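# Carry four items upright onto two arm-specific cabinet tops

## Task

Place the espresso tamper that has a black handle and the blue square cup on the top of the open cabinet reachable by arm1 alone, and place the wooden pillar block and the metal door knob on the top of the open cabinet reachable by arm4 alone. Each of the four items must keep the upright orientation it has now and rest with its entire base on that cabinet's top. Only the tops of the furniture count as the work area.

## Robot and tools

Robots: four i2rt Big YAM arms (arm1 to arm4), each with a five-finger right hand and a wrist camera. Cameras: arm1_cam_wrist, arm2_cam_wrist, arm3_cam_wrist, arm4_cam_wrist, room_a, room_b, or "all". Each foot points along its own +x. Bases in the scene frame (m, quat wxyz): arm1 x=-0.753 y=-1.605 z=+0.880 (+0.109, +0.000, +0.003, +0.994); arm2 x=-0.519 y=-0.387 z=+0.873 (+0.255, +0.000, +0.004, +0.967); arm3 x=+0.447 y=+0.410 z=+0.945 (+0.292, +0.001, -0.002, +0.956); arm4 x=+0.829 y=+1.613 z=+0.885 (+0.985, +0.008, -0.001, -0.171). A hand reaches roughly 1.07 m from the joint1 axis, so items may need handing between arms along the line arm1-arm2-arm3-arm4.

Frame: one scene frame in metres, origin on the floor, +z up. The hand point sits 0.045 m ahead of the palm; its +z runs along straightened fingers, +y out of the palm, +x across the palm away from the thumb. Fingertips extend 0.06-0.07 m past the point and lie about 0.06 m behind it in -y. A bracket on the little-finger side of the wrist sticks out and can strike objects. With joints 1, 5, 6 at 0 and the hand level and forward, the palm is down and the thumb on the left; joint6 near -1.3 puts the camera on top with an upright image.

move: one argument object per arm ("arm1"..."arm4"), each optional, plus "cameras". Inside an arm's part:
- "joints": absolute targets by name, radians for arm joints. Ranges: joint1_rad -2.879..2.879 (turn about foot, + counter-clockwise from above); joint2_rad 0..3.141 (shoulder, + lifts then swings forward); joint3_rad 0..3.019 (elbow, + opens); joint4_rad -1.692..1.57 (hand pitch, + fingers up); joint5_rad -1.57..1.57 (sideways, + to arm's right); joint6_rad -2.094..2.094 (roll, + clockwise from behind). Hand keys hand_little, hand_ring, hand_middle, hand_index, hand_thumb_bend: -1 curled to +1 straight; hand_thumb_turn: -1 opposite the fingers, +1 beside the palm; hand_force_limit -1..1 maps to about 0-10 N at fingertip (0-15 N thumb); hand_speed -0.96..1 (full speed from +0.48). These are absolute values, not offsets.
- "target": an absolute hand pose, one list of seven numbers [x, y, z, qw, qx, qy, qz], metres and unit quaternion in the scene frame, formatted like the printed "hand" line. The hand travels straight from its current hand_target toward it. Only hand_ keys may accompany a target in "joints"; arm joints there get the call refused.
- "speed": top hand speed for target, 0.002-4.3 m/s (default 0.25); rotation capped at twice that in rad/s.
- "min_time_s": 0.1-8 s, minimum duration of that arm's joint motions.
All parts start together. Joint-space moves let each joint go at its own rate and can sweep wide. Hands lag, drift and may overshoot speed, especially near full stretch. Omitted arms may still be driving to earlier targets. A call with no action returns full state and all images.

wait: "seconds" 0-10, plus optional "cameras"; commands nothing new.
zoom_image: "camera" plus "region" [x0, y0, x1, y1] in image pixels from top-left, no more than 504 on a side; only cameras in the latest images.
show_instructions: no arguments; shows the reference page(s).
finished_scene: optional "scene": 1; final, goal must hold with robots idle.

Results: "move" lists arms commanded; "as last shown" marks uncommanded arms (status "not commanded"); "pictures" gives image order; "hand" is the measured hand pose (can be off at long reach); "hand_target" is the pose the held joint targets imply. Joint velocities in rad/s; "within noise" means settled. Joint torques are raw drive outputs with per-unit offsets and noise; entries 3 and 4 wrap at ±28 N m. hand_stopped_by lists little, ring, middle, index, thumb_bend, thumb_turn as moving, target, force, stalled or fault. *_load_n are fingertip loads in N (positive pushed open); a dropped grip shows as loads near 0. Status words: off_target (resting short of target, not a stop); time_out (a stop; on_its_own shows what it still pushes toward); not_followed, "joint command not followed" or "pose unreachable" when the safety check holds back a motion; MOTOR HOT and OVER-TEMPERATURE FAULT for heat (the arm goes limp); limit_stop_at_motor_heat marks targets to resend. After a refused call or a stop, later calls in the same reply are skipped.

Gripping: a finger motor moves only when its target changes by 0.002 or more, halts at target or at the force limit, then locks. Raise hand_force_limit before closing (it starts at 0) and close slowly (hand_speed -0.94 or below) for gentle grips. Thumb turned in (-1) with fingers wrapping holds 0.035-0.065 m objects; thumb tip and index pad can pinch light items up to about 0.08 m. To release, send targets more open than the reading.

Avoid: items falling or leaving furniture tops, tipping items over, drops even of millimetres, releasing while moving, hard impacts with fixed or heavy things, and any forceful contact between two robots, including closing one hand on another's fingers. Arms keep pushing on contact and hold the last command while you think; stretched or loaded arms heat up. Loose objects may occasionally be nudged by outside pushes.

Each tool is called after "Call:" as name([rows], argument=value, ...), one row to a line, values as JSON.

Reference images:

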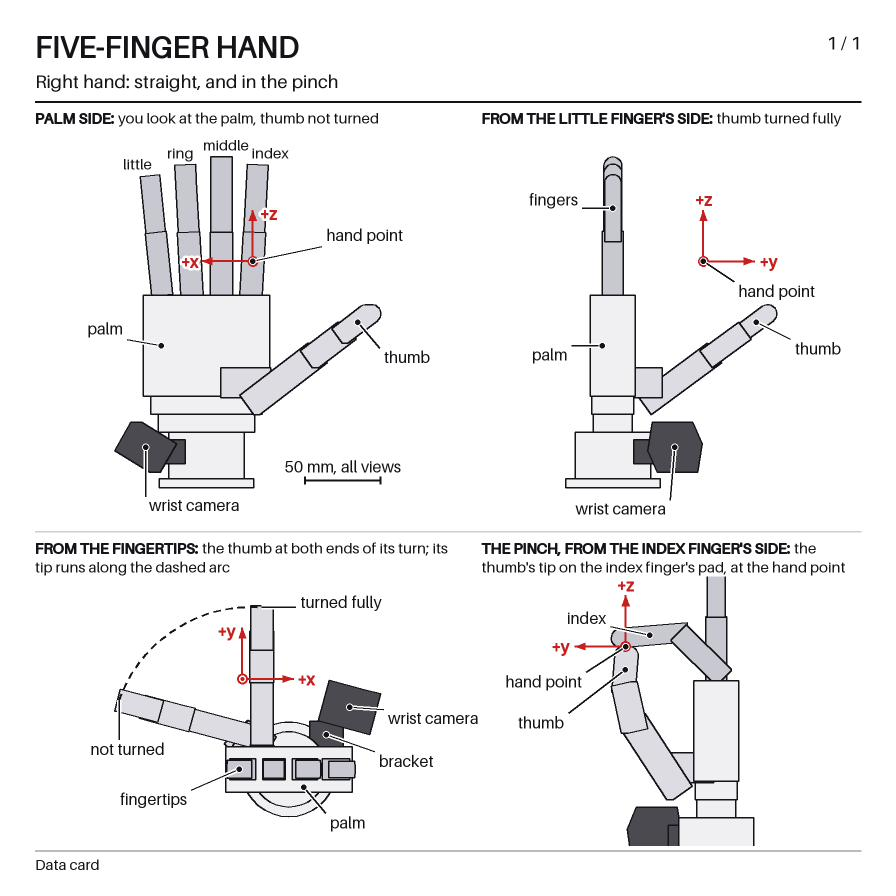

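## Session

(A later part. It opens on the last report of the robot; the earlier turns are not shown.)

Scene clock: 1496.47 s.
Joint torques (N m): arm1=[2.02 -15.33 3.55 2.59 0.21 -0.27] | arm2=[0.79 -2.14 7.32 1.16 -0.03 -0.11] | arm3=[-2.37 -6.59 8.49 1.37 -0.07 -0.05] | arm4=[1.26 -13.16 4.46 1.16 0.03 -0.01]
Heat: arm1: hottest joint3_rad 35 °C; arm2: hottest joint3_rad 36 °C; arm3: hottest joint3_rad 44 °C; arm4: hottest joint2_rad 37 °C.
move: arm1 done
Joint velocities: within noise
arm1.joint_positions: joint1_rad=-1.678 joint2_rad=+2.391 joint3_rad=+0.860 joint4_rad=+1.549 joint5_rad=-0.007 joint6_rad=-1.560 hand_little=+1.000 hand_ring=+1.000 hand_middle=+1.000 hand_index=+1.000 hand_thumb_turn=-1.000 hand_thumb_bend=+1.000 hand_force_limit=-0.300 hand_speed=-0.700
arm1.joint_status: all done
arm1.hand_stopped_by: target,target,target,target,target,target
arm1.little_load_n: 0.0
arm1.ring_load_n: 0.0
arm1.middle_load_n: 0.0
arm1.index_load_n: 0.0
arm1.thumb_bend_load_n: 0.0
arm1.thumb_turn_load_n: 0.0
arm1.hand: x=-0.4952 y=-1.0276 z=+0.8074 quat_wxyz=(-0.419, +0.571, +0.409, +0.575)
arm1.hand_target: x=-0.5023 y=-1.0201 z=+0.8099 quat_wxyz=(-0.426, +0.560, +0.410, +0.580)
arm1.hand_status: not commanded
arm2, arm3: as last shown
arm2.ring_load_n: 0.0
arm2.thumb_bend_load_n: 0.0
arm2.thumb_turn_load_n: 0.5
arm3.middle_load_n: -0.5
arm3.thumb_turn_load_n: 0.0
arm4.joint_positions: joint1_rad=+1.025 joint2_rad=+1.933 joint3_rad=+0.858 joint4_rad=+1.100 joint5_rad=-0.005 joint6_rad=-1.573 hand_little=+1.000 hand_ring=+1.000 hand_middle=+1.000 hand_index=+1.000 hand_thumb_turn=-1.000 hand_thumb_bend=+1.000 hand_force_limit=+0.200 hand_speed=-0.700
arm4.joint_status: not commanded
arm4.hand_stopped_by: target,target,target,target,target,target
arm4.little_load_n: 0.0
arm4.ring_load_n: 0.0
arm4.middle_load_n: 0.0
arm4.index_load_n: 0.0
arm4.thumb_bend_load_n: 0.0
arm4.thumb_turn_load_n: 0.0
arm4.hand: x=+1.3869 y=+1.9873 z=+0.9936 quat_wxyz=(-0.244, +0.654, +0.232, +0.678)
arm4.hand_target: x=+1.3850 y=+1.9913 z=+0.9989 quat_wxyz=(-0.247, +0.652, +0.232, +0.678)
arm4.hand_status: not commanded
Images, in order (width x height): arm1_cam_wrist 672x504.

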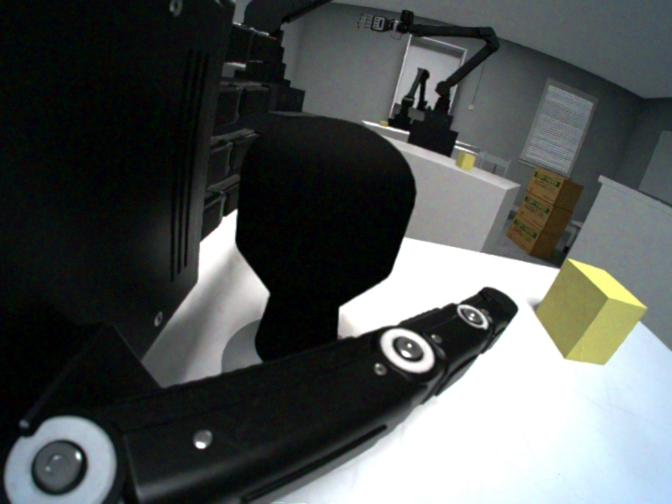

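Call:
move(arm1={"joints": {"hand_force_limit": -0.3, "hand_speed": -0.9, "hand_index": -0.6, "hand_middle": -0.6, "hand_ring": -0.6, "hand_little": -0.6, "hand_thumb_bend": -0.3}}, cameras=["arm1_cam_wrist"])

Call:
move(arm1={"joints": {"hand_force_limit": 0.1, "hand_speed": -0.9, "hand_index": -0.65, "hand_middle": -0.5, "hand_ring": -0.5, "hand_thumb_bend": 0.0}}, cameras=["arm1_cam_wrist"])

Scene clock: 1506.70 s.
Joint torques (N m): arm1=[2.37 -15.68 3.29 2.67 0.05 -0.3] | arm2=[0.79 -2.2 7.32 1.16 -0.03 -0.11] | arm3=[-2.32 -7.06 8.44 1.42 -0.08 -0.07] | arm4=[1.32 -13.1 4.44 1.17 0.03 -0.01]
Heat: arm1: hottest joint2_rad 34 °C; arm2: hottest joint3_rad 37 °C; arm3: hottest joint3_rad 44 °C; arm4: hottest joint2_rad 37 °C.
move: arm1 off_target
Joint velocities: within noise
arm1.joint_positions: joint1_rad=-1.678 joint2_rad=+2.394 joint3_rad=+0.860 joint4_rad=+1.549 joint5_rad=+0.004 joint6_rad=-1.560 hand_little=-0.600 hand_ring=-0.200 hand_middle=-0.172 hand_index=-0.592 hand_thumb_turn=-1.000 hand_thumb_bend=+0.393 hand_force_limit=-0.300 hand_speed=-0.900
arm1.joint_status: hand_ring off_target (ended at -0.200, target -0.600); hand_middle off_target (ended at -0.172, target -0.600); hand_thumb_bend off_target (ended at +0.393, target -0.300); the others done
arm1.hand_stopped_by: target,force,force,force,force,target
arm1.little_load_n: 0.0
arm1.ring_load_n: 0.0
arm1.middle_load_n: 0.0
arm1.index_load_n: 3.5
arm1.thumb_bend_load_n: 2.0
arm1.thumb_turn_load_n: 0.0
arm1.hand: x=-0.4936 y=-1.0294 z=+0.8056 quat_wxyz=(-0.416, +0.574, +0.406, +0.576)
arm1.hand_target: x=-0.5009 y=-1.0213 z=+0.8093 quat_wxyz=(-0.423, +0.562, +0.408, +0.582)
arm1.hand_status: not commanded
arm2, arm3, arm4: as last shown
arm2.ring_load_n: 0.5
arm3.middle_load_n: 0.0
arm3.thumb_turn_load_n: 0.5
Images, in order (width x height): arm1_cam_wrist 672x504.

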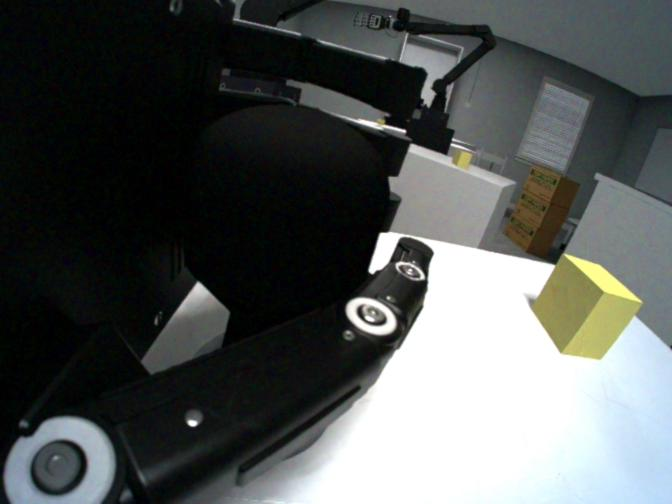

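Scene clock: 1508.13 s.
Joint torques (N m): arm1=[2.37 -15.68 3.62 2.61 0.05 -0.21] | arm2=[0.79 -2.2 7.32 1.14 -0.03 -0.11] | arm3=[-2.2 -6.53 8.39 1.35 -0.04 -0.07] | arm4=[1.32 -13.16 4.45 1.18 0.03 0]
Heat: arm1: hottest joint2_rad 34 °C; arm2: hottest joint3_rad 37 °C; arm3: hottest joint3_rad 44 °C; arm4: hottest joint2_rad 37 °C.
move: arm1 off_target
Joint velocities: within noise
arm1.joint_positions: joint1_rad=-1.678 joint2_rad=+2.394 joint3_rad=+0.860 joint4_rad=+1.549 joint5_rad=+0.004 joint6_rad=-1.574 hand_little=-0.600 hand_ring=-0.495 hand_middle=-0.355 hand_index=-0.608 hand_thumb_turn=-1.000 hand_thumb_bend=+0.328 hand_force_limit=+0.100 hand_speed=-0.900
arm1.joint_status: hand_middle off_target (ended at -0.355, target -0.500); hand_index off_target (ended at -0.608, target -0.650); hand_thumb_bend off_target (ended at +0.328, target +0.000); the others done
arm1.hand_stopped_by: target,force,force,force,force,target
arm1.little_load_n: 0.5
arm1.ring_load_n: 6.5
arm1.middle_load_n: 6.5
arm1.index_load_n: 3.5
arm1.thumb_bend_load_n: 9.0
arm1.thumb_turn_load_n: 2.5
arm1.hand: x=-0.4932 y=-1.0296 z=+0.8064 quat_wxyz=(-0.412, +0.572, +0.410, +0.579)
arm1.hand_target: x=-0.5007 y=-1.0212 z=+0.8102 quat_wxyz=(-0.421, +0.560, +0.410, +0.584)
arm1.hand_status: not commanded
arm2.joint_positions: joint1_rad=+0.495 joint2_rad=+0.693 joint3_rad=+0.905 joint4_rad=-0.192 joint5_rad=+0.009 joint6_rad=-1.556 hand_little=+1.000 hand_ring=+1.000 hand_middle=+1.000 hand_index=+1.000 hand_thumb_turn=-1.000 hand_thumb_bend=+1.000 hand_force_limit=+0.100 hand_speed=-0.700
arm2.joint_status: not commanded
arm2.hand_stopped_by: target,target,target,target,target,target
arm2.little_load_n: -0.5
arm2.ring_load_n: -0.5
arm2.middle_load_n: 0.0
arm2.index_load_n: 0.0
arm2.thumb_bend_load_n: 0.0
arm2.thumb_turn_load_n: 0.0
arm2.hand: x=-0.9323 y=-0.3125 z=+1.3517 quat_wxyz=(-0.715, +0.018, +0.699, +0.003)
arm2.hand_target: x=-0.9336 y=-0.3099 z=+1.3443 quat_wxyz=(-0.708, +0.019, +0.706, +0.007)
arm2.hand_status: not commanded
arm3, arm4: as last shown
arm4.thumb_turn_load_n: 0.5
Images, in order (width x height): arm1_cam_wrist 672x504.

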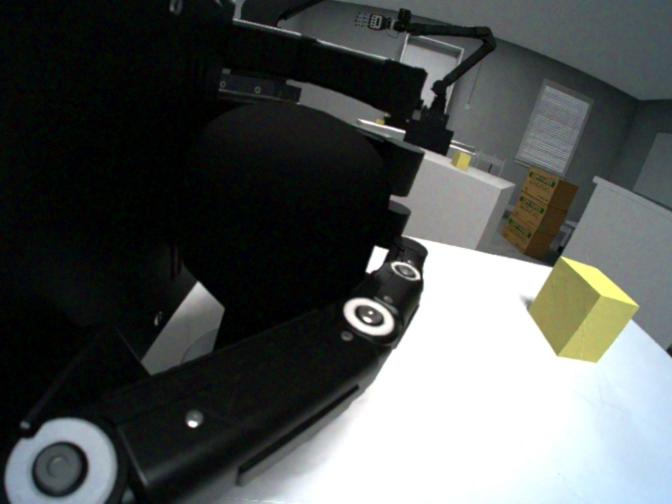

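Call:
move(arm1={"target": [-0.5, -1.0212, 0.9, -0.4282, 0.55, 0.3923, 0.6002], "speed": 0.08}, cameras=["arm1_cam_wrist"])

Scene clock: 1514.47 s.
Joint torques (N m): arm1=[2.02 -19.37 3.12 2.03 0.15 -0.19] | arm2=[0.79 -2.14 7.32 1.14 -0.03 -0.11] | arm3=[-2.08 -6.71 8.51 1.28 -0.07 -0.07] | arm4=[1.32 -13.16 4.48 1.18 0.03 -0.01]
Heat: arm1: hottest joint2_rad 34 °C; arm2: hottest joint3_rad 37 °C; arm3: hottest joint3_rad 44 °C; arm4: hottest joint2_rad 37 °C.
move: arm1 off_target
Joint velocities: within noise
arm1.joint_positions: joint1_rad=-1.675 joint2_rad=+2.218 joint3_rad=+0.791 joint4_rad=+1.470 joint5_rad=+0.015 joint6_rad=-1.564 hand_little=-0.600 hand_ring=-0.495 hand_middle=-0.355 hand_index=-0.608 hand_thumb_turn=-1.000 hand_thumb_bend=+0.328 hand_force_limit=+0.100 hand_speed=-0.900
arm1.joint_status: not commanded
arm1.hand_stopped_by: target,force,force,force,force,target
arm1.little_load_n: 0.0
arm1.ring_load_n: 5.5
arm1.middle_load_n: 6.5
arm1.index_load_n: 3.5
arm1.thumb_bend_load_n: 9.0
arm1.thumb_turn_load_n: 3.0
arm1.hand: x=-0.4935 y=-1.0296 z=+0.8706 quat_wxyz=(-0.418, +0.567, +0.400, +0.587)
arm1.hand_target: x=-0.5008 y=-1.0192 z=+0.8991 quat_wxyz=(-0.434, +0.550, +0.392, +0.597)
arm1.hand_status: off_target (0.031 m and 2.9 deg from the pose sent, 0.094 m and 4.5 deg at the start)
arm2, arm3, arm4: as last shown
arm2.little_load_n: 0.0
arm2.ring_load_n: 0.0
Images, in order (width x height): arm1_cam_wrist 672x504.

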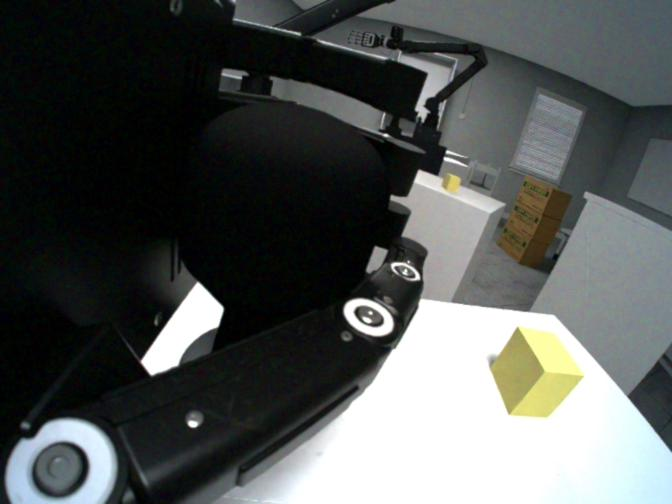

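Call:
move(arm1={"joints": {"joint1_rad": 1.975, "joint2_rad": 1.6, "joint3_rad": 0.8, "joint4_rad": 0.87, "joint5_rad": 0.0}, "min_time_s": 7.5}, cameras=["arm1_cam_wrist", "room_b"])

Scene clock: 1532.70 s.
Joint torques (N m): arm1=[0.79 -16.79 8.2 1.87 0.15 -0.19] | arm2=[0.79 -2.2 7.34 1.16 -0.03 -0.11] | arm3=[-2.67 -6.65 8.5 1.36 -0.07 -0.06] | arm4=[1.26 -13.16 4.46 1.17 0.03 0]
Heat: arm1: hottest joint2_rad 35 °C; arm2: hottest joint3_rad 37 °C; arm3: hottest joint3_rad 44 °C; arm4: hottest joint2_rad 37 °C.
move: arm1 done
Joint velocities: within noise
arm1.joint_positions: joint1_rad=+1.993 joint2_rad=+1.645 joint3_rad=+0.789 joint4_rad=+0.865 joint5_rad=+0.007 joint6_rad=-1.563 hand_little=-0.600 hand_ring=-0.495 hand_middle=-0.355 hand_index=-0.608 hand_thumb_turn=-1.000 hand_thumb_bend=+0.328 hand_force_limit=+0.100 hand_speed=-0.900
arm1.joint_status: all done
arm1.hand_stopped_by: target,force,force,force,force,target
arm1.little_load_n: 0.0
arm1.ring_load_n: 5.0
arm1.middle_load_n: 7.0
arm1.index_load_n: 2.0
arm1.thumb_bend_load_n: 8.5
arm1.thumb_turn_load_n: 3.0
arm1.hand: x=-0.6846 y=-2.2392 z=+1.0691 quat_wxyz=(-0.450, -0.541, +0.447, -0.552)
arm1.hand_target: x=-0.6890 y=-2.2390 z=+1.1033 quat_wxyz=(-0.465, -0.522, +0.436, -0.567)
arm1.hand_status: not commanded
arm2, arm4: as last shown
arm2.thumb_turn_load_n: 0.5
arm3.joint_positions: joint1_rad=-0.010 joint2_rad=+1.003 joint3_rad=+0.798 joint4_rad=+0.210 joint5_rad=-0.002 joint6_rad=-1.562 hand_little=+1.000 hand_ring=+1.000 hand_middle=+1.000 hand_index=+1.000 hand_thumb_turn=-1.000 hand_thumb_bend=+1.000 hand_force_limit=+0.100 hand_speed=-0.700
arm3.joint_status: not commanded
arm3.hand_stopped_by: target,target,target,target,target,target
arm3.little_load_n: 0.0
arm3.ring_load_n: 0.0
arm3.middle_load_n: 0.0
arm3.index_load_n: 0.0
arm3.thumb_bend_load_n: 0.0
arm3.thumb_turn_load_n: 0.0
arm3.hand: x=+0.0554 y=+0.7515 z=+1.3252 quat_wxyz=(-0.679, +0.211, +0.672, +0.208)
arm3.hand_target: x=+0.0562 y=+0.7511 z=+1.3256 quat_wxyz=(-0.677, +0.209, +0.674, +0.209)
arm3.hand_status: not commanded
arm4.little_load_n: -0.5
arm4.thumb_turn_load_n: 0.0
Images, in order (width x height): arm1_cam_wrist 672x504, room_b 896x504.

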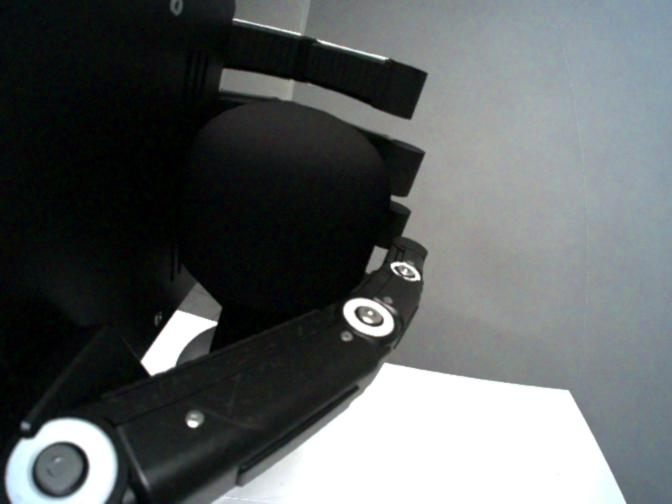

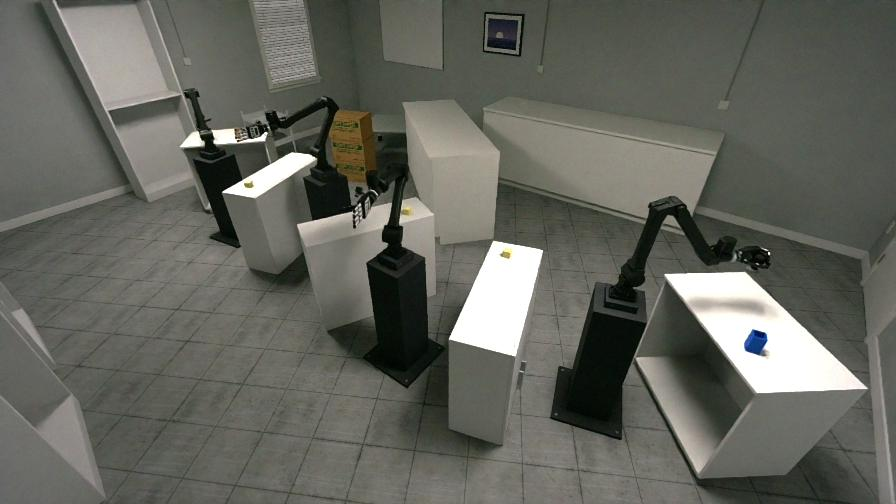

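Call:
move(arm1={"target": [-0.688, -2.212, 0.878, -0.4678, -0.5211, 0.4249, -0.5737], "speed": 0.12}, cameras=["arm1_cam_wrist"])

Scene clock: 1542.40 s.
Joint torques (N m): arm1=[1.03 -16.73 4.36 3.47 0.06 -0.28] | arm2=[0.73 -2.2 7.32 1.16 -0.02 -0.11] | arm3=[-2.32 -7 8.5 1.46 -0.04 -0.06] | arm4=[1.32 -13.22 4.46 1.14 0.03 -0.01]
Heat: arm1: hottest joint2_rad 34 °C; arm2: hottest joint3_rad 37 °C; arm3: hottest joint3_rad 44 °C; arm4: hottest joint2_rad 37 °C.
move: arm1 off_target
Joint velocities: within noise
arm1.joint_positions: joint1_rad=+1.993 joint2_rad=+2.250 joint3_rad=+0.703 joint4_rad=+1.525 joint5_rad=+0.007 joint6_rad=-1.563 hand_little=-0.600 hand_ring=-0.495 hand_middle=-0.355 hand_index=-0.608 hand_thumb_turn=-1.000 hand_thumb_bend=+0.328 hand_force_limit=+0.100 hand_speed=-0.900
arm1.joint_status: not commanded
arm1.hand_stopped_by: target,force,force,force,force,target
arm1.little_load_n: 0.0
arm1.ring_load_n: 5.0
arm1.middle_load_n: 7.0
arm1.index_load_n: 2.0
arm1.thumb_bend_load_n: 8.5
arm1.thumb_turn_load_n: 3.0
arm1.hand: x=-0.6942 y=-2.1941 z=+0.8467 quat_wxyz=(-0.443, -0.549, +0.454, -0.544)
arm1.hand_target: x=-0.6888 y=-2.2093 z=+0.8797 quat_wxyz=(-0.464, -0.525, +0.430, -0.569)
arm1.hand_status: off_target (0.037 m and 6.5 deg from the pose sent, 0.193 m and 4.7 deg at the start; a joint's target at an end of its range on 20 of 76 steps)
arm2, arm3, arm4: as last shown
arm3.thumb_turn_load_n: 0.5
arm4.little_load_n: 0.0
Images, in order (width x height): arm1_cam_wrist 672x504.

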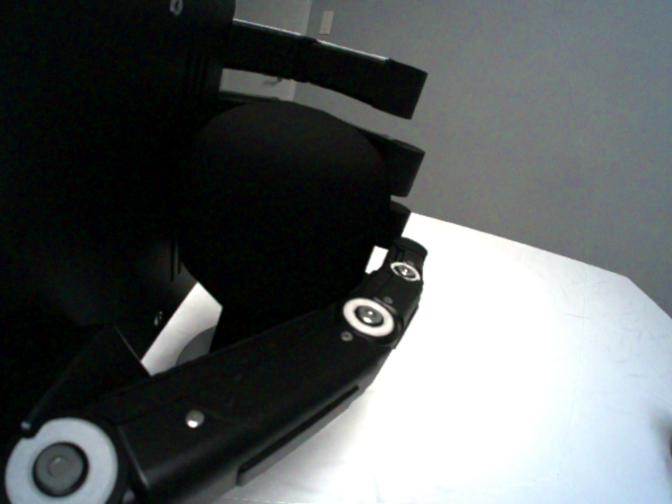

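Call:
move(arm1={"target": [-0.684, -2.238, 0.866, -0.4678, -0.5211, 0.4249, -0.5737], "speed": 0.08})

Scene clock: 1545.97 s.
Joint torques (N m): arm1=[1.26 -17.38 4.97 3.06 -0.04 -0.25] | arm2=[0.73 -2.14 7.34 1.16 -0.03 -0.11] | arm3=[-2.43 -6.83 8.39 1.37 -0.08 -0.08] | arm4=[1.26 -13.16 4.44 1.14 0.04 0]
Heat: arm1: hottest joint2_rad 35 °C; arm2: hottest joint3_rad 37 °C; arm3: hottest joint3_rad 44 °C; arm4: hottest joint2_rad 37 °C.
move: arm1 off_target
Joint velocities: within noise
arm1.joint_positions: joint1_rad=+1.993 joint2_rad=+2.308 joint3_rad=+0.801 joint4_rad=+1.525 joint5_rad=+0.004 joint6_rad=-1.563 hand_little=-0.600 hand_ring=-0.495 hand_middle=-0.355 hand_index=-0.608 hand_thumb_turn=-1.000 hand_thumb_bend=+0.328 hand_force_limit=+0.100 hand_speed=-0.900
arm1.joint_status: not commanded
arm1.hand_stopped_by: target,force,force,force,force,target
arm1.little_load_n: 0.0
arm1.ring_load_n: 5.0
arm1.middle_load_n: 7.0
arm1.index_load_n: 2.0
arm1.thumb_bend_load_n: 9.0
arm1.thumb_turn_load_n: 3.0
arm1.hand: x=-0.6874 y=-2.2242 z=+0.8409 quat_wxyz=(-0.451, -0.539, +0.444, -0.555)
arm1.hand_target: x=-0.6839 y=-2.2375 z=+0.8652 quat_wxyz=(-0.468, -0.521, +0.425, -0.574)
arm1.hand_status: off_target (0.029 m and 4.2 deg from the pose sent, 0.049 m and 6.5 deg at the start; a joint's target at an end of its range on 3 of 29 steps)
arm2, arm3, arm4: as last shown
arm2.thumb_turn_load_n: 0.0
arm3.ring_load_n: -0.5
arm4.thumb_turn_load_n: 0.5
pictures: none

Call:
move(arm1={"target": [-0.684, -2.236, 0.856, -0.4641, -0.5261, 0.429, -0.5691], "speed": 0.06})

Call:
move(arm1={"target": [-0.684, -2.236, 0.848, -0.4641, -0.5261, 0.429, -0.5691], "speed": 0.06})

Scene clock: 1550.93 s.
Joint torques (N m): arm1=[0.67 -16.5 4.66 2.93 -0.04 -0.26] | arm2=[0.79 -2.14 7.34 1.16 -0.03 -0.11] | arm3=[-2.37 -6.59 8.44 1.39 -0.07 -0.06] | arm4=[1.32 -13.16 4.45 1.16 0.04 0]
Heat: arm1: hottest joint2_rad 35 °C; arm2: hottest joint3_rad 37 °C; arm3: hottest joint3_rad 45 °C; arm4: hottest joint2_rad 37 °C.
move: arm1 off_target
Joint velocities: within noise
arm1.joint_positions: joint1_rad=+1.993 joint2_rad=+2.319 joint3_rad=+0.801 joint4_rad=+1.525 joint5_rad=+0.004 joint6_rad=-1.563 hand_little=-0.600 hand_ring=-0.495 hand_middle=-0.355 hand_index=-0.608 hand_thumb_turn=-1.000 hand_thumb_bend=+0.328 hand_force_limit=+0.100 hand_speed=-0.900
arm1.joint_status: not commanded
arm1.hand_stopped_by: target,force,force,force,force,target
arm1.little_load_n: 0.0
arm1.ring_load_n: 5.0
arm1.middle_load_n: 7.0
arm1.index_load_n: 2.0
arm1.thumb_bend_load_n: 9.0
arm1.thumb_turn_load_n: 3.5
arm1.hand: x=-0.6877 y=-2.2224 z=+0.8344 quat_wxyz=(-0.449, -0.542, +0.447, -0.552)
arm1.hand_target: x=-0.6840 y=-2.2354 z=+0.8561 quat_wxyz=(-0.464, -0.526, +0.429, -0.569)
arm1.hand_status: off_target (0.026 m and 3.8 deg from the pose sent, 0.019 m and 3.2 deg at the start)
arm2, arm3, arm4: as last shown
arm2.little_load_n: -0.5
arm3.ring_load_n: 0.0
arm3.thumb_turn_load_n: 0.0
arm4.index_load_n: -0.5
arm4.thumb_turn_load_n: 0.0
pictures: none

Scene clock: 1551.90 s.
Joint torques (N m): arm1=[1.38 -16.38 4.7 3.3 -0.02 -0.24] | arm2=[0.73 -2.14 7.32 1.16 -0.03 -0.11] | arm3=[-2.32 -6.42 8.47 1.42 -0.08 -0.07] | arm4=[1.32 -13.22 4.45 1.17 0.04 -0.01]
Heat: arm1: hottest joint2_rad 35 °C; arm2: hottest joint3_rad 37 °C; arm3: hottest joint3_rad 45 °C; arm4: hottest joint2_rad 37 °C.
move: arm1 off_target
Joint velocities: within noise
arm1.joint_positions: joint1_rad=+1.993 joint2_rad=+2.339 joint3_rad=+0.809 joint4_rad=+1.528 joint5_rad=+0.004 joint6_rad=-1.563 hand_little=-0.600 hand_ring=-0.495 hand_middle=-0.355 hand_index=-0.608 hand_thumb_turn=-1.000 hand_thumb_bend=+0.328 hand_force_limit=+0.100 hand_speed=-0.900
arm1.joint_status: not commanded
arm1.hand_stopped_by: target,force,force,force,force,target
arm1.little_load_n: 0.0
arm1.ring_load_n: 5.0
arm1.middle_load_n: 7.0
arm1.index_load_n: 2.0
arm1.thumb_bend_load_n: 9.0
arm1.thumb_turn_load_n: 3.0
arm1.hand: x=-0.6878 y=-2.2221 z=+0.8256 quat_wxyz=(-0.447, -0.545, +0.449, -0.550)
arm1.hand_target: x=-0.6841 y=-2.2351 z=+0.8482 quat_wxyz=(-0.464, -0.526, +0.429, -0.569)
arm1.hand_status: off_target (0.027 m and 4.3 deg from the pose sent, 0.020 m and 3.8 deg at the start)
arm2, arm3: as last shown
arm2.little_load_n: 0.0
arm2.thumb_bend_load_n: 0.5
arm2.thumb_turn_load_n: 0.5
arm4.joint_positions: joint1_rad=+1.025 joint2_rad=+1.933 joint3_rad=+0.858 joint4_rad=+1.100 joint5_rad=-0.005 joint6_rad=-1.573 hand_little=+1.000 hand_ring=+1.000 hand_middle=+1.000 hand_index=+1.000 hand_thumb_turn=-1.000 hand_thumb_bend=+1.000 hand_force_limit=+0.200 hand_speed=-0.700
arm4.joint_status: not commanded
arm4.hand_stopped_by: target,target,target,target,target,target
arm4.little_load_n: 0.0
arm4.ring_load_n: 0.0
arm4.middle_load_n: 0.0
arm4.index_load_n: 0.0
arm4.thumb_bend_load_n: 0.0
arm4.thumb_turn_load_n: 0.0
arm4.hand: x=+1.3869 y=+1.9873 z=+0.9936 quat_wxyz=(-0.244, +0.654, +0.232, +0.678)
arm4.hand_target: x=+1.3850 y=+1.9913 z=+0.9989 quat_wxyz=(-0.247, +0.652, +0.232, +0.678)
arm4.hand_status: not commanded
pictures: none

Call:
move(arm1={"target": [-0.684, -2.236, 0.841, -0.4641, -0.5261, 0.429, -0.5691], "speed": 0.05}, cameras=["arm1_cam_wrist"])

Scene clock: 1555.03 s.
Joint torques (N m): arm1=[1.14 -15.91 4.34 3.33 0.02 -0.28] | arm2=[0.73 -2.14 7.32 1.16 -0.02 -0.11] | arm3=[-2.55 -6.71 8.43 1.39 -0.08 -0.07] | arm4=[1.26 -13.22 4.42 1.16 0.03 -0.01]
Heat: arm1: hottest joint2_rad 35 °C; arm2: hottest joint3_rad 37 °C; arm3: hottest joint3_rad 45 °C; arm4: hottest joint2_rad 37 °C.
move: arm1 off_target
Joint velocities: within noise
arm1.joint_positions: joint1_rad=+1.993 joint2_rad=+2.348 joint3_rad=+0.821 joint4_rad=+1.536 joint5_rad=+0.004 joint6_rad=-1.563 hand_little=-0.600 hand_ring=-0.495 hand_middle=-0.355 hand_index=-0.608 hand_thumb_turn=-1.000 hand_thumb_bend=+0.328 hand_force_limit=+0.100 hand_speed=-0.900
arm1.joint_status: not commanded
arm1.hand_stopped_by: target,force,force,force,force,target
arm1.little_load_n: 0.0
arm1.ring_load_n: 5.0
arm1.middle_load_n: 7.0
arm1.index_load_n: 2.0
arm1.thumb_bend_load_n: 9.0
arm1.thumb_turn_load_n: 2.5
arm1.hand: x=-0.6871 y=-2.2255 z=+0.8256 quat_wxyz=(-0.449, -0.542, +0.446, -0.553)
arm1.hand_target: x=-0.6839 y=-2.2358 z=+0.8411 quat_wxyz=(-0.463, -0.527, +0.431, -0.568)
arm1.hand_status: off_target (0.019 m and 3.7 deg from the pose sent, 0.021 m and 4.3 deg at the start; a joint's target at an end of its range on 26 of 28 steps)
arm2, arm3, arm4: as last shown
arm2.thumb_bend_load_n: 0.0
Images, in order (width x height): arm1_cam_wrist 672x504.

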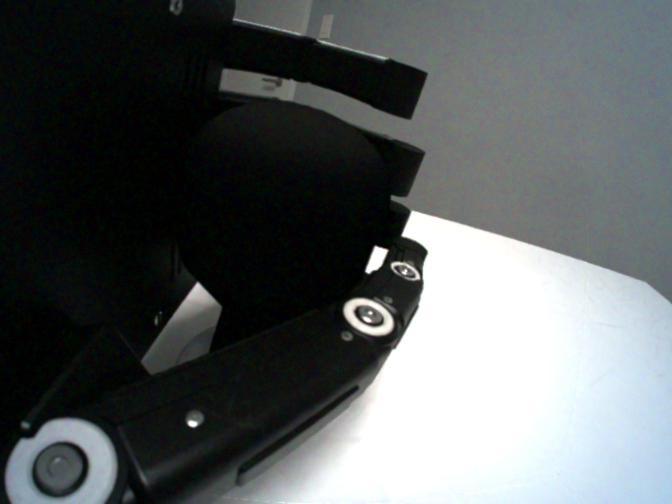

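Call:
move(arm1={"target": [-0.684, -2.232, 0.834, -0.4548, -0.5383, 0.4389, -0.5578], "speed": 0.05})

Scene clock: 1558.40 s.
Joint torques (N m): arm1=[1.49 -16.56 3.6 1.95 0.06 -0.27] | arm2=[0.79 -2.14 7.32 1.16 -0.03 -0.11] | arm3=[-2.37 -6.95 8.39 1.39 -0.07 -0.09] | arm4=[1.32 -13.1 4.48 1.17 0.04 0]
Heat: arm1: hottest joint2_rad 35 °C; arm2: hottest joint3_rad 37 °C; arm3: hottest joint3_rad 45 °C; arm4: hottest joint2_rad 37 °C.
move: arm1 off_target
Joint velocities: within noise
arm1.joint_positions: joint1_rad=+1.993 joint2_rad=+2.348 joint3_rad=+0.821 joint4_rad=+1.536 joint5_rad=+0.004 joint6_rad=-1.563 hand_little=-0.600 hand_ring=-0.495 hand_middle=-0.355 hand_index=-0.608 hand_thumb_turn=-1.000 hand_thumb_bend=+0.328 hand_force_limit=+0.100 hand_speed=-0.900
arm1.joint_status: not commanded
arm1.hand_stopped_by: target,force,force,force,force,target
arm1.little_load_n: 0.0
arm1.ring_load_n: 5.0
arm1.middle_load_n: 7.0
arm1.index_load_n: 1.5
arm1.thumb_bend_load_n: 9.0
arm1.thumb_turn_load_n: 3.0
arm1.hand: x=-0.6871 y=-2.2255 z=+0.8256 quat_wxyz=(-0.449, -0.542, +0.446, -0.553)
arm1.hand_target: x=-0.6840 y=-2.2319 z=+0.8340 quat_wxyz=(-0.455, -0.538, +0.439, -0.558)
arm1.hand_status: off_target (0.011 m and 1.3 deg from the pose sent, 0.011 m and 1.3 deg at the start)
arm2.joint_positions: joint1_rad=+0.495 joint2_rad=+0.693 joint3_rad=+0.905 joint4_rad=-0.192 joint5_rad=+0.009 joint6_rad=-1.556 hand_little=+1.000 hand_ring=+1.000 hand_middle=+1.000 hand_index=+1.000 hand_thumb_turn=-1.000 hand_thumb_bend=+1.000 hand_force_limit=+0.100 hand_speed=-0.700
arm2.joint_status: not commanded
arm2.hand_stopped_by: target,target,target,target,target,target
arm2.little_load_n: 0.0
arm2.ring_load_n: 0.0
arm2.middle_load_n: 0.0
arm2.index_load_n: 0.0
arm2.thumb_bend_load_n: -0.5
arm2.thumb_turn_load_n: 0.0
arm2.hand: x=-0.9323 y=-0.3125 z=+1.3517 quat_wxyz=(-0.715, +0.018, +0.699, +0.003)
arm2.hand_target: x=-0.9336 y=-0.3099 z=+1.3443 quat_wxyz=(-0.708, +0.019, +0.706, +0.007)
arm2.hand_status: not commanded
arm3, arm4: as last shown
pictures: none

Call:
move(arm1={"target": [-0.685, -2.23, 0.827, -0.4511, -0.5426, 0.4426, -0.5533], "speed": 0.05})

Call:
move(arm1={"joints": {"hand_speed": -0.7, "hand_little": 1, "hand_ring": 1, "hand_middle": 1, "hand_index": 1, "hand_thumb_bend": 1}}, cameras=["arm1_cam_wrist"])

Scene clock: 1564.47 s.
Joint torques (N m): arm1=[1.85 -16.03 3.34 1.55 0.03 -0.26] | arm2=[0.73 -2.14 7.32 1.16 -0.03 -0.11] | arm3=[-2.26 -6.65 8.42 1.42 -0.06 -0.07] | arm4=[1.32 -13.16 4.45 1.16 0.04 0]
Heat: arm1: hottest joint2_rad 35 °C; arm2: hottest joint3_rad 37 °C; arm3: hottest joint3_rad 45 °C; arm4: hottest joint2_rad 37 °C.
move: arm1 done
Joint velocities: within noise
arm1.joint_positions: joint1_rad=+1.993 joint2_rad=+2.348 joint3_rad=+0.821 joint4_rad=+1.534 joint5_rad=+0.004 joint6_rad=-1.563 hand_little=-0.600 hand_ring=-0.495 hand_middle=-0.355 hand_index=-0.608 hand_thumb_turn=-1.000 hand_thumb_bend=+0.328 hand_force_limit=+0.100 hand_speed=-0.900
arm1.joint_status: not commanded
arm1.hand_stopped_by: target,force,force,force,force,target
arm1.little_load_n: 0.0
arm1.ring_load_n: 5.0
arm1.middle_load_n: 7.0
arm1.index_load_n: 2.0
arm1.thumb_bend_load_n: 9.0
arm1.thumb_turn_load_n: 2.5
arm1.hand: x=-0.6871 y=-2.2255 z=+0.8252 quat_wxyz=(-0.449, -0.542, +0.447, -0.552)
arm1.hand_target: x=-0.6850 y=-2.2299 z=+0.8267 quat_wxyz=(-0.451, -0.543, +0.443, -0.553)
arm1.hand_status: done (0.005 m and 0.6 deg from the pose sent, 0.005 m and 0.5 deg at the start)
arm2, arm3, arm4: as last shown
arm2.thumb_bend_load_n: 0.0
pictures: none

Scene clock: 1566.90 s.
Joint torques (N m): arm1=[1.61 -15.5 3.08 1.8 0.04 -0.22] | arm2=[0.79 -2.2 7.32 1.17 -0.03 -0.11] | arm3=[-2.2 -6.42 8.53 1.42 -0.08 -0.05] | arm4=[1.32 -13.16 4.48 1.16 0.04 -0.01]
Heat: arm1: hottest joint2_rad 35 °C; arm2: hottest joint3_rad 37 °C; arm3: hottest joint3_rad 45 °C; arm4: hottest joint2_rad 37 °C.
move: arm1 done
Joint velocities: within noise
arm1.joint_positions: joint1_rad=+1.993 joint2_rad=+2.348 joint3_rad=+0.821 joint4_rad=+1.534 joint5_rad=-0.008 joint6_rad=-1.563 hand_little=+1.000 hand_ring=+1.000 hand_middle=+1.000 hand_index=+1.000 hand_thumb_turn=-1.000 hand_thumb_bend=+1.000 hand_force_limit=+0.100 hand_speed=-0.700
arm1.joint_status: all done
arm1.hand_stopped_by: target,target,target,target,target,target
arm1.little_load_n: 0.0
arm1.ring_load_n: 0.0
arm1.middle_load_n: 0.0
arm1.index_load_n: 0.0
arm1.thumb_bend_load_n: 0.0
arm1.thumb_turn_load_n: 0.0
arm1.hand: x=-0.6846 y=-2.2257 z=+0.8252 quat_wxyz=(-0.445, -0.545, +0.443, -0.555)
arm1.hand_target: x=-0.6829 y=-2.2301 z=+0.8269 quat_wxyz=(-0.448, -0.545, +0.440, -0.556)
arm1.hand_status: not commanded
arm2, arm4: as last shown
arm3.joint_positions: joint1_rad=-0.010 joint2_rad=+1.003 joint3_rad=+0.798 joint4_rad=+0.210 joint5_rad=-0.002 joint6_rad=-1.562 hand_little=+1.000 hand_ring=+1.000 hand_middle=+1.000 hand_index=+1.000 hand_thumb_turn=-1.000 hand_thumb_bend=+1.000 hand_force_limit=+0.100 hand_speed=-0.700
arm3.joint_status: not commanded
arm3.hand_stopped_by: target,target,target,target,target,target
arm3.little_load_n: 0.0
arm3.ring_load_n: 0.0
arm3.middle_load_n: 0.0
arm3.index_load_n: 0.0
arm3.thumb_bend_load_n: 0.0
arm3.thumb_turn_load_n: 0.0
arm3.hand: x=+0.0554 y=+0.7515 z=+1.3252 quat_wxyz=(-0.679, +0.211, +0.672, +0.208)
arm3.hand_target: x=+0.0562 y=+0.7511 z=+1.3256 quat_wxyz=(-0.677, +0.209, +0.674, +0.209)
arm3.hand_status: not commanded
arm4.middle_load_n: -0.5
Images, in order (width x height): arm1_cam_wrist 672x504.

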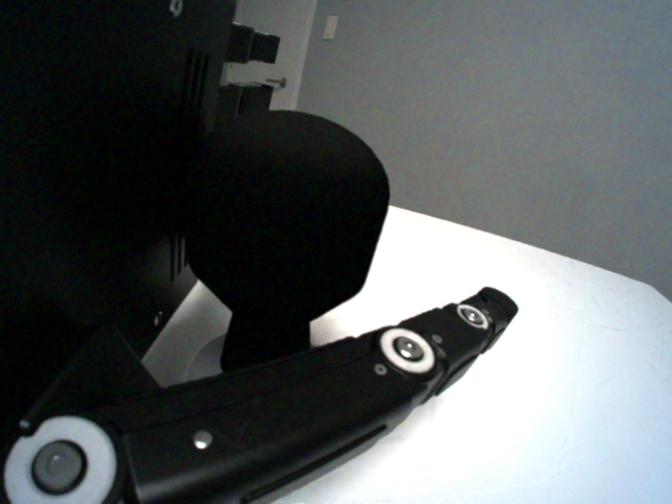

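Released. Lift straight up.

Call:
move(arm1={"target": [-0.683, -2.23, 1.0, -0.448, -0.545, 0.44, -0.556], "speed": 0.12}, cameras=["room_a", "room_b", "arm1_cam_wrist"])

Call:
zoom_image(camera="room_b", region=[620, 220, 896, 504])

Call:
zoom_image(camera="room_a", region=[560, 300, 896, 504])

Scene clock: 1572.60 s.
Joint torques (N m): arm1=[1.14 -14.51 5.59 1.47 0.02 -0.19] | arm2=[0.73 -2.2 7.32 1.16 -0.03 -0.11] | arm3=[-2.37 -6.59 8.49 1.36 -0.07 -0.04] | arm4=[1.32 -13.1 4.44 1.16 0.04 0]
Heat: arm1: hottest joint2_rad 35 °C; arm2: hottest joint3_rad 37 °C; arm3: hottest joint3_rad 45 °C; arm4: hottest joint2_rad 37 °C.
move: arm1 done
Joint velocities: within noise
arm1.joint_positions: joint1_rad=+1.993 joint2_rad=+1.831 joint3_rad=+0.738 joint4_rad=+1.111 joint5_rad=-0.008 joint6_rad=-1.563 hand_little=+1.000 hand_ring=+1.000 hand_middle=+1.000 hand_index=+1.000 hand_thumb_turn=-1.000 hand_thumb_bend=+1.000 hand_force_limit=+0.100 hand_speed=-0.700
arm1.joint_status: not commanded
arm1.hand_stopped_by: target,target,target,target,target,target
arm1.little_load_n: 0.0
arm1.ring_load_n: 0.0
arm1.middle_load_n: 0.0
arm1.index_load_n: 0.0
arm1.thumb_bend_load_n: 0.0
arm1.thumb_turn_load_n: 0.0
arm1.hand: x=-0.6829 y=-2.2329 z=+0.9968 quat_wxyz=(-0.448, -0.542, +0.441, -0.558)
arm1.hand_target: x=-0.6827 y=-2.2314 z=+0.9983 quat_wxyz=(-0.448, -0.545, +0.440, -0.556)
arm1.hand_status: done (0.004 m and 0.4 deg from the pose sent, 0.175 m and 0.5 deg at the start)
arm2, arm3, arm4: as last shown
arm3.little_load_n: 0.5
arm4.little_load_n: 0.5
arm4.middle_load_n: 0.0
pictures: arm1_cam_wrist, room_a, room_b
Images, in order (width x height): arm1_cam_wrist 672x504, room_a 896x504, room_b 896x504.

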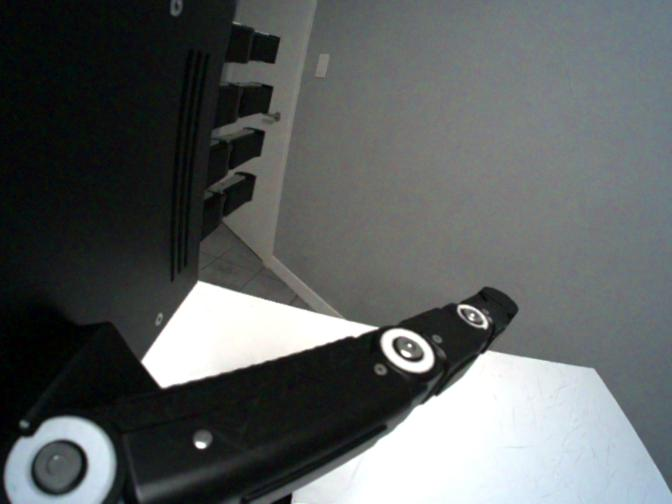

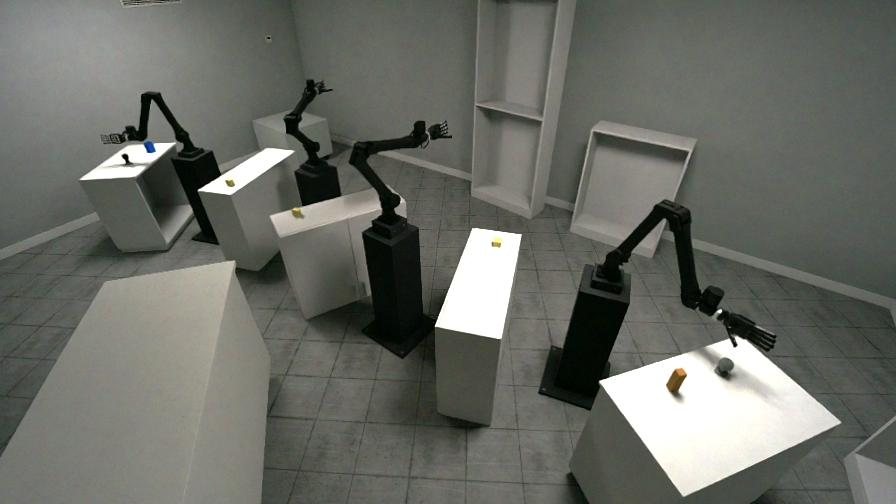

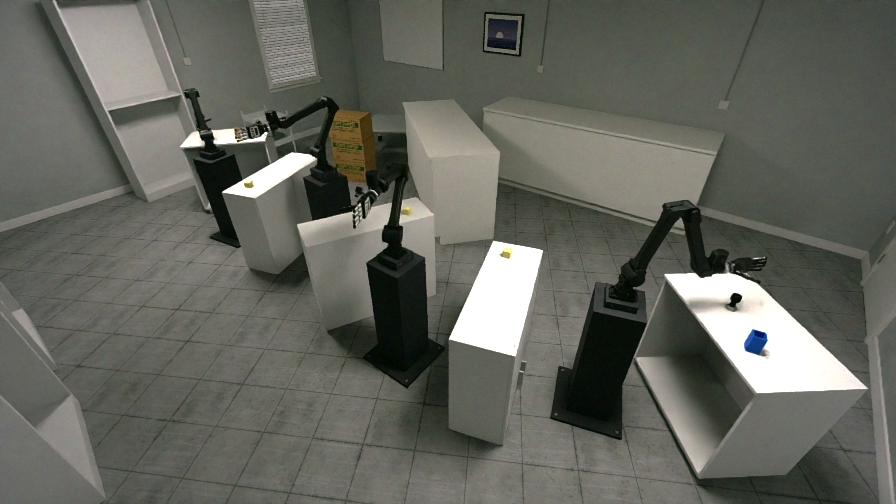

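Scaled by 1.775 from the camera's image (finer frame: 1280x720).

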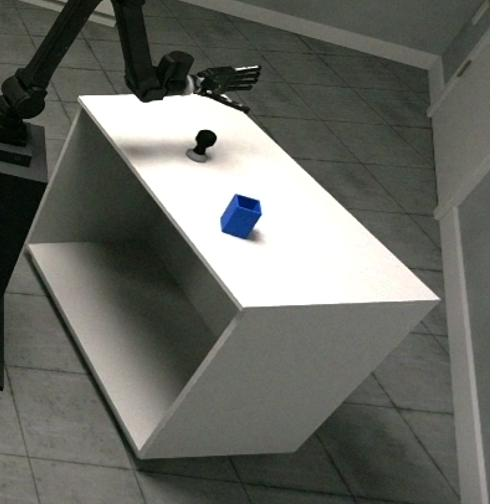

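Scaled by 1.500 from the camera's image (finer frame: 1280x720).

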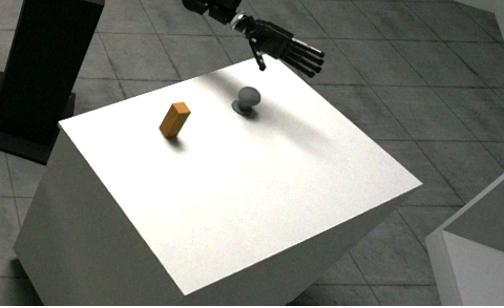

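All four stand on the right cabinets, and the hands are clear.

Call:
finished_scene()

The scene is finished: the task was done.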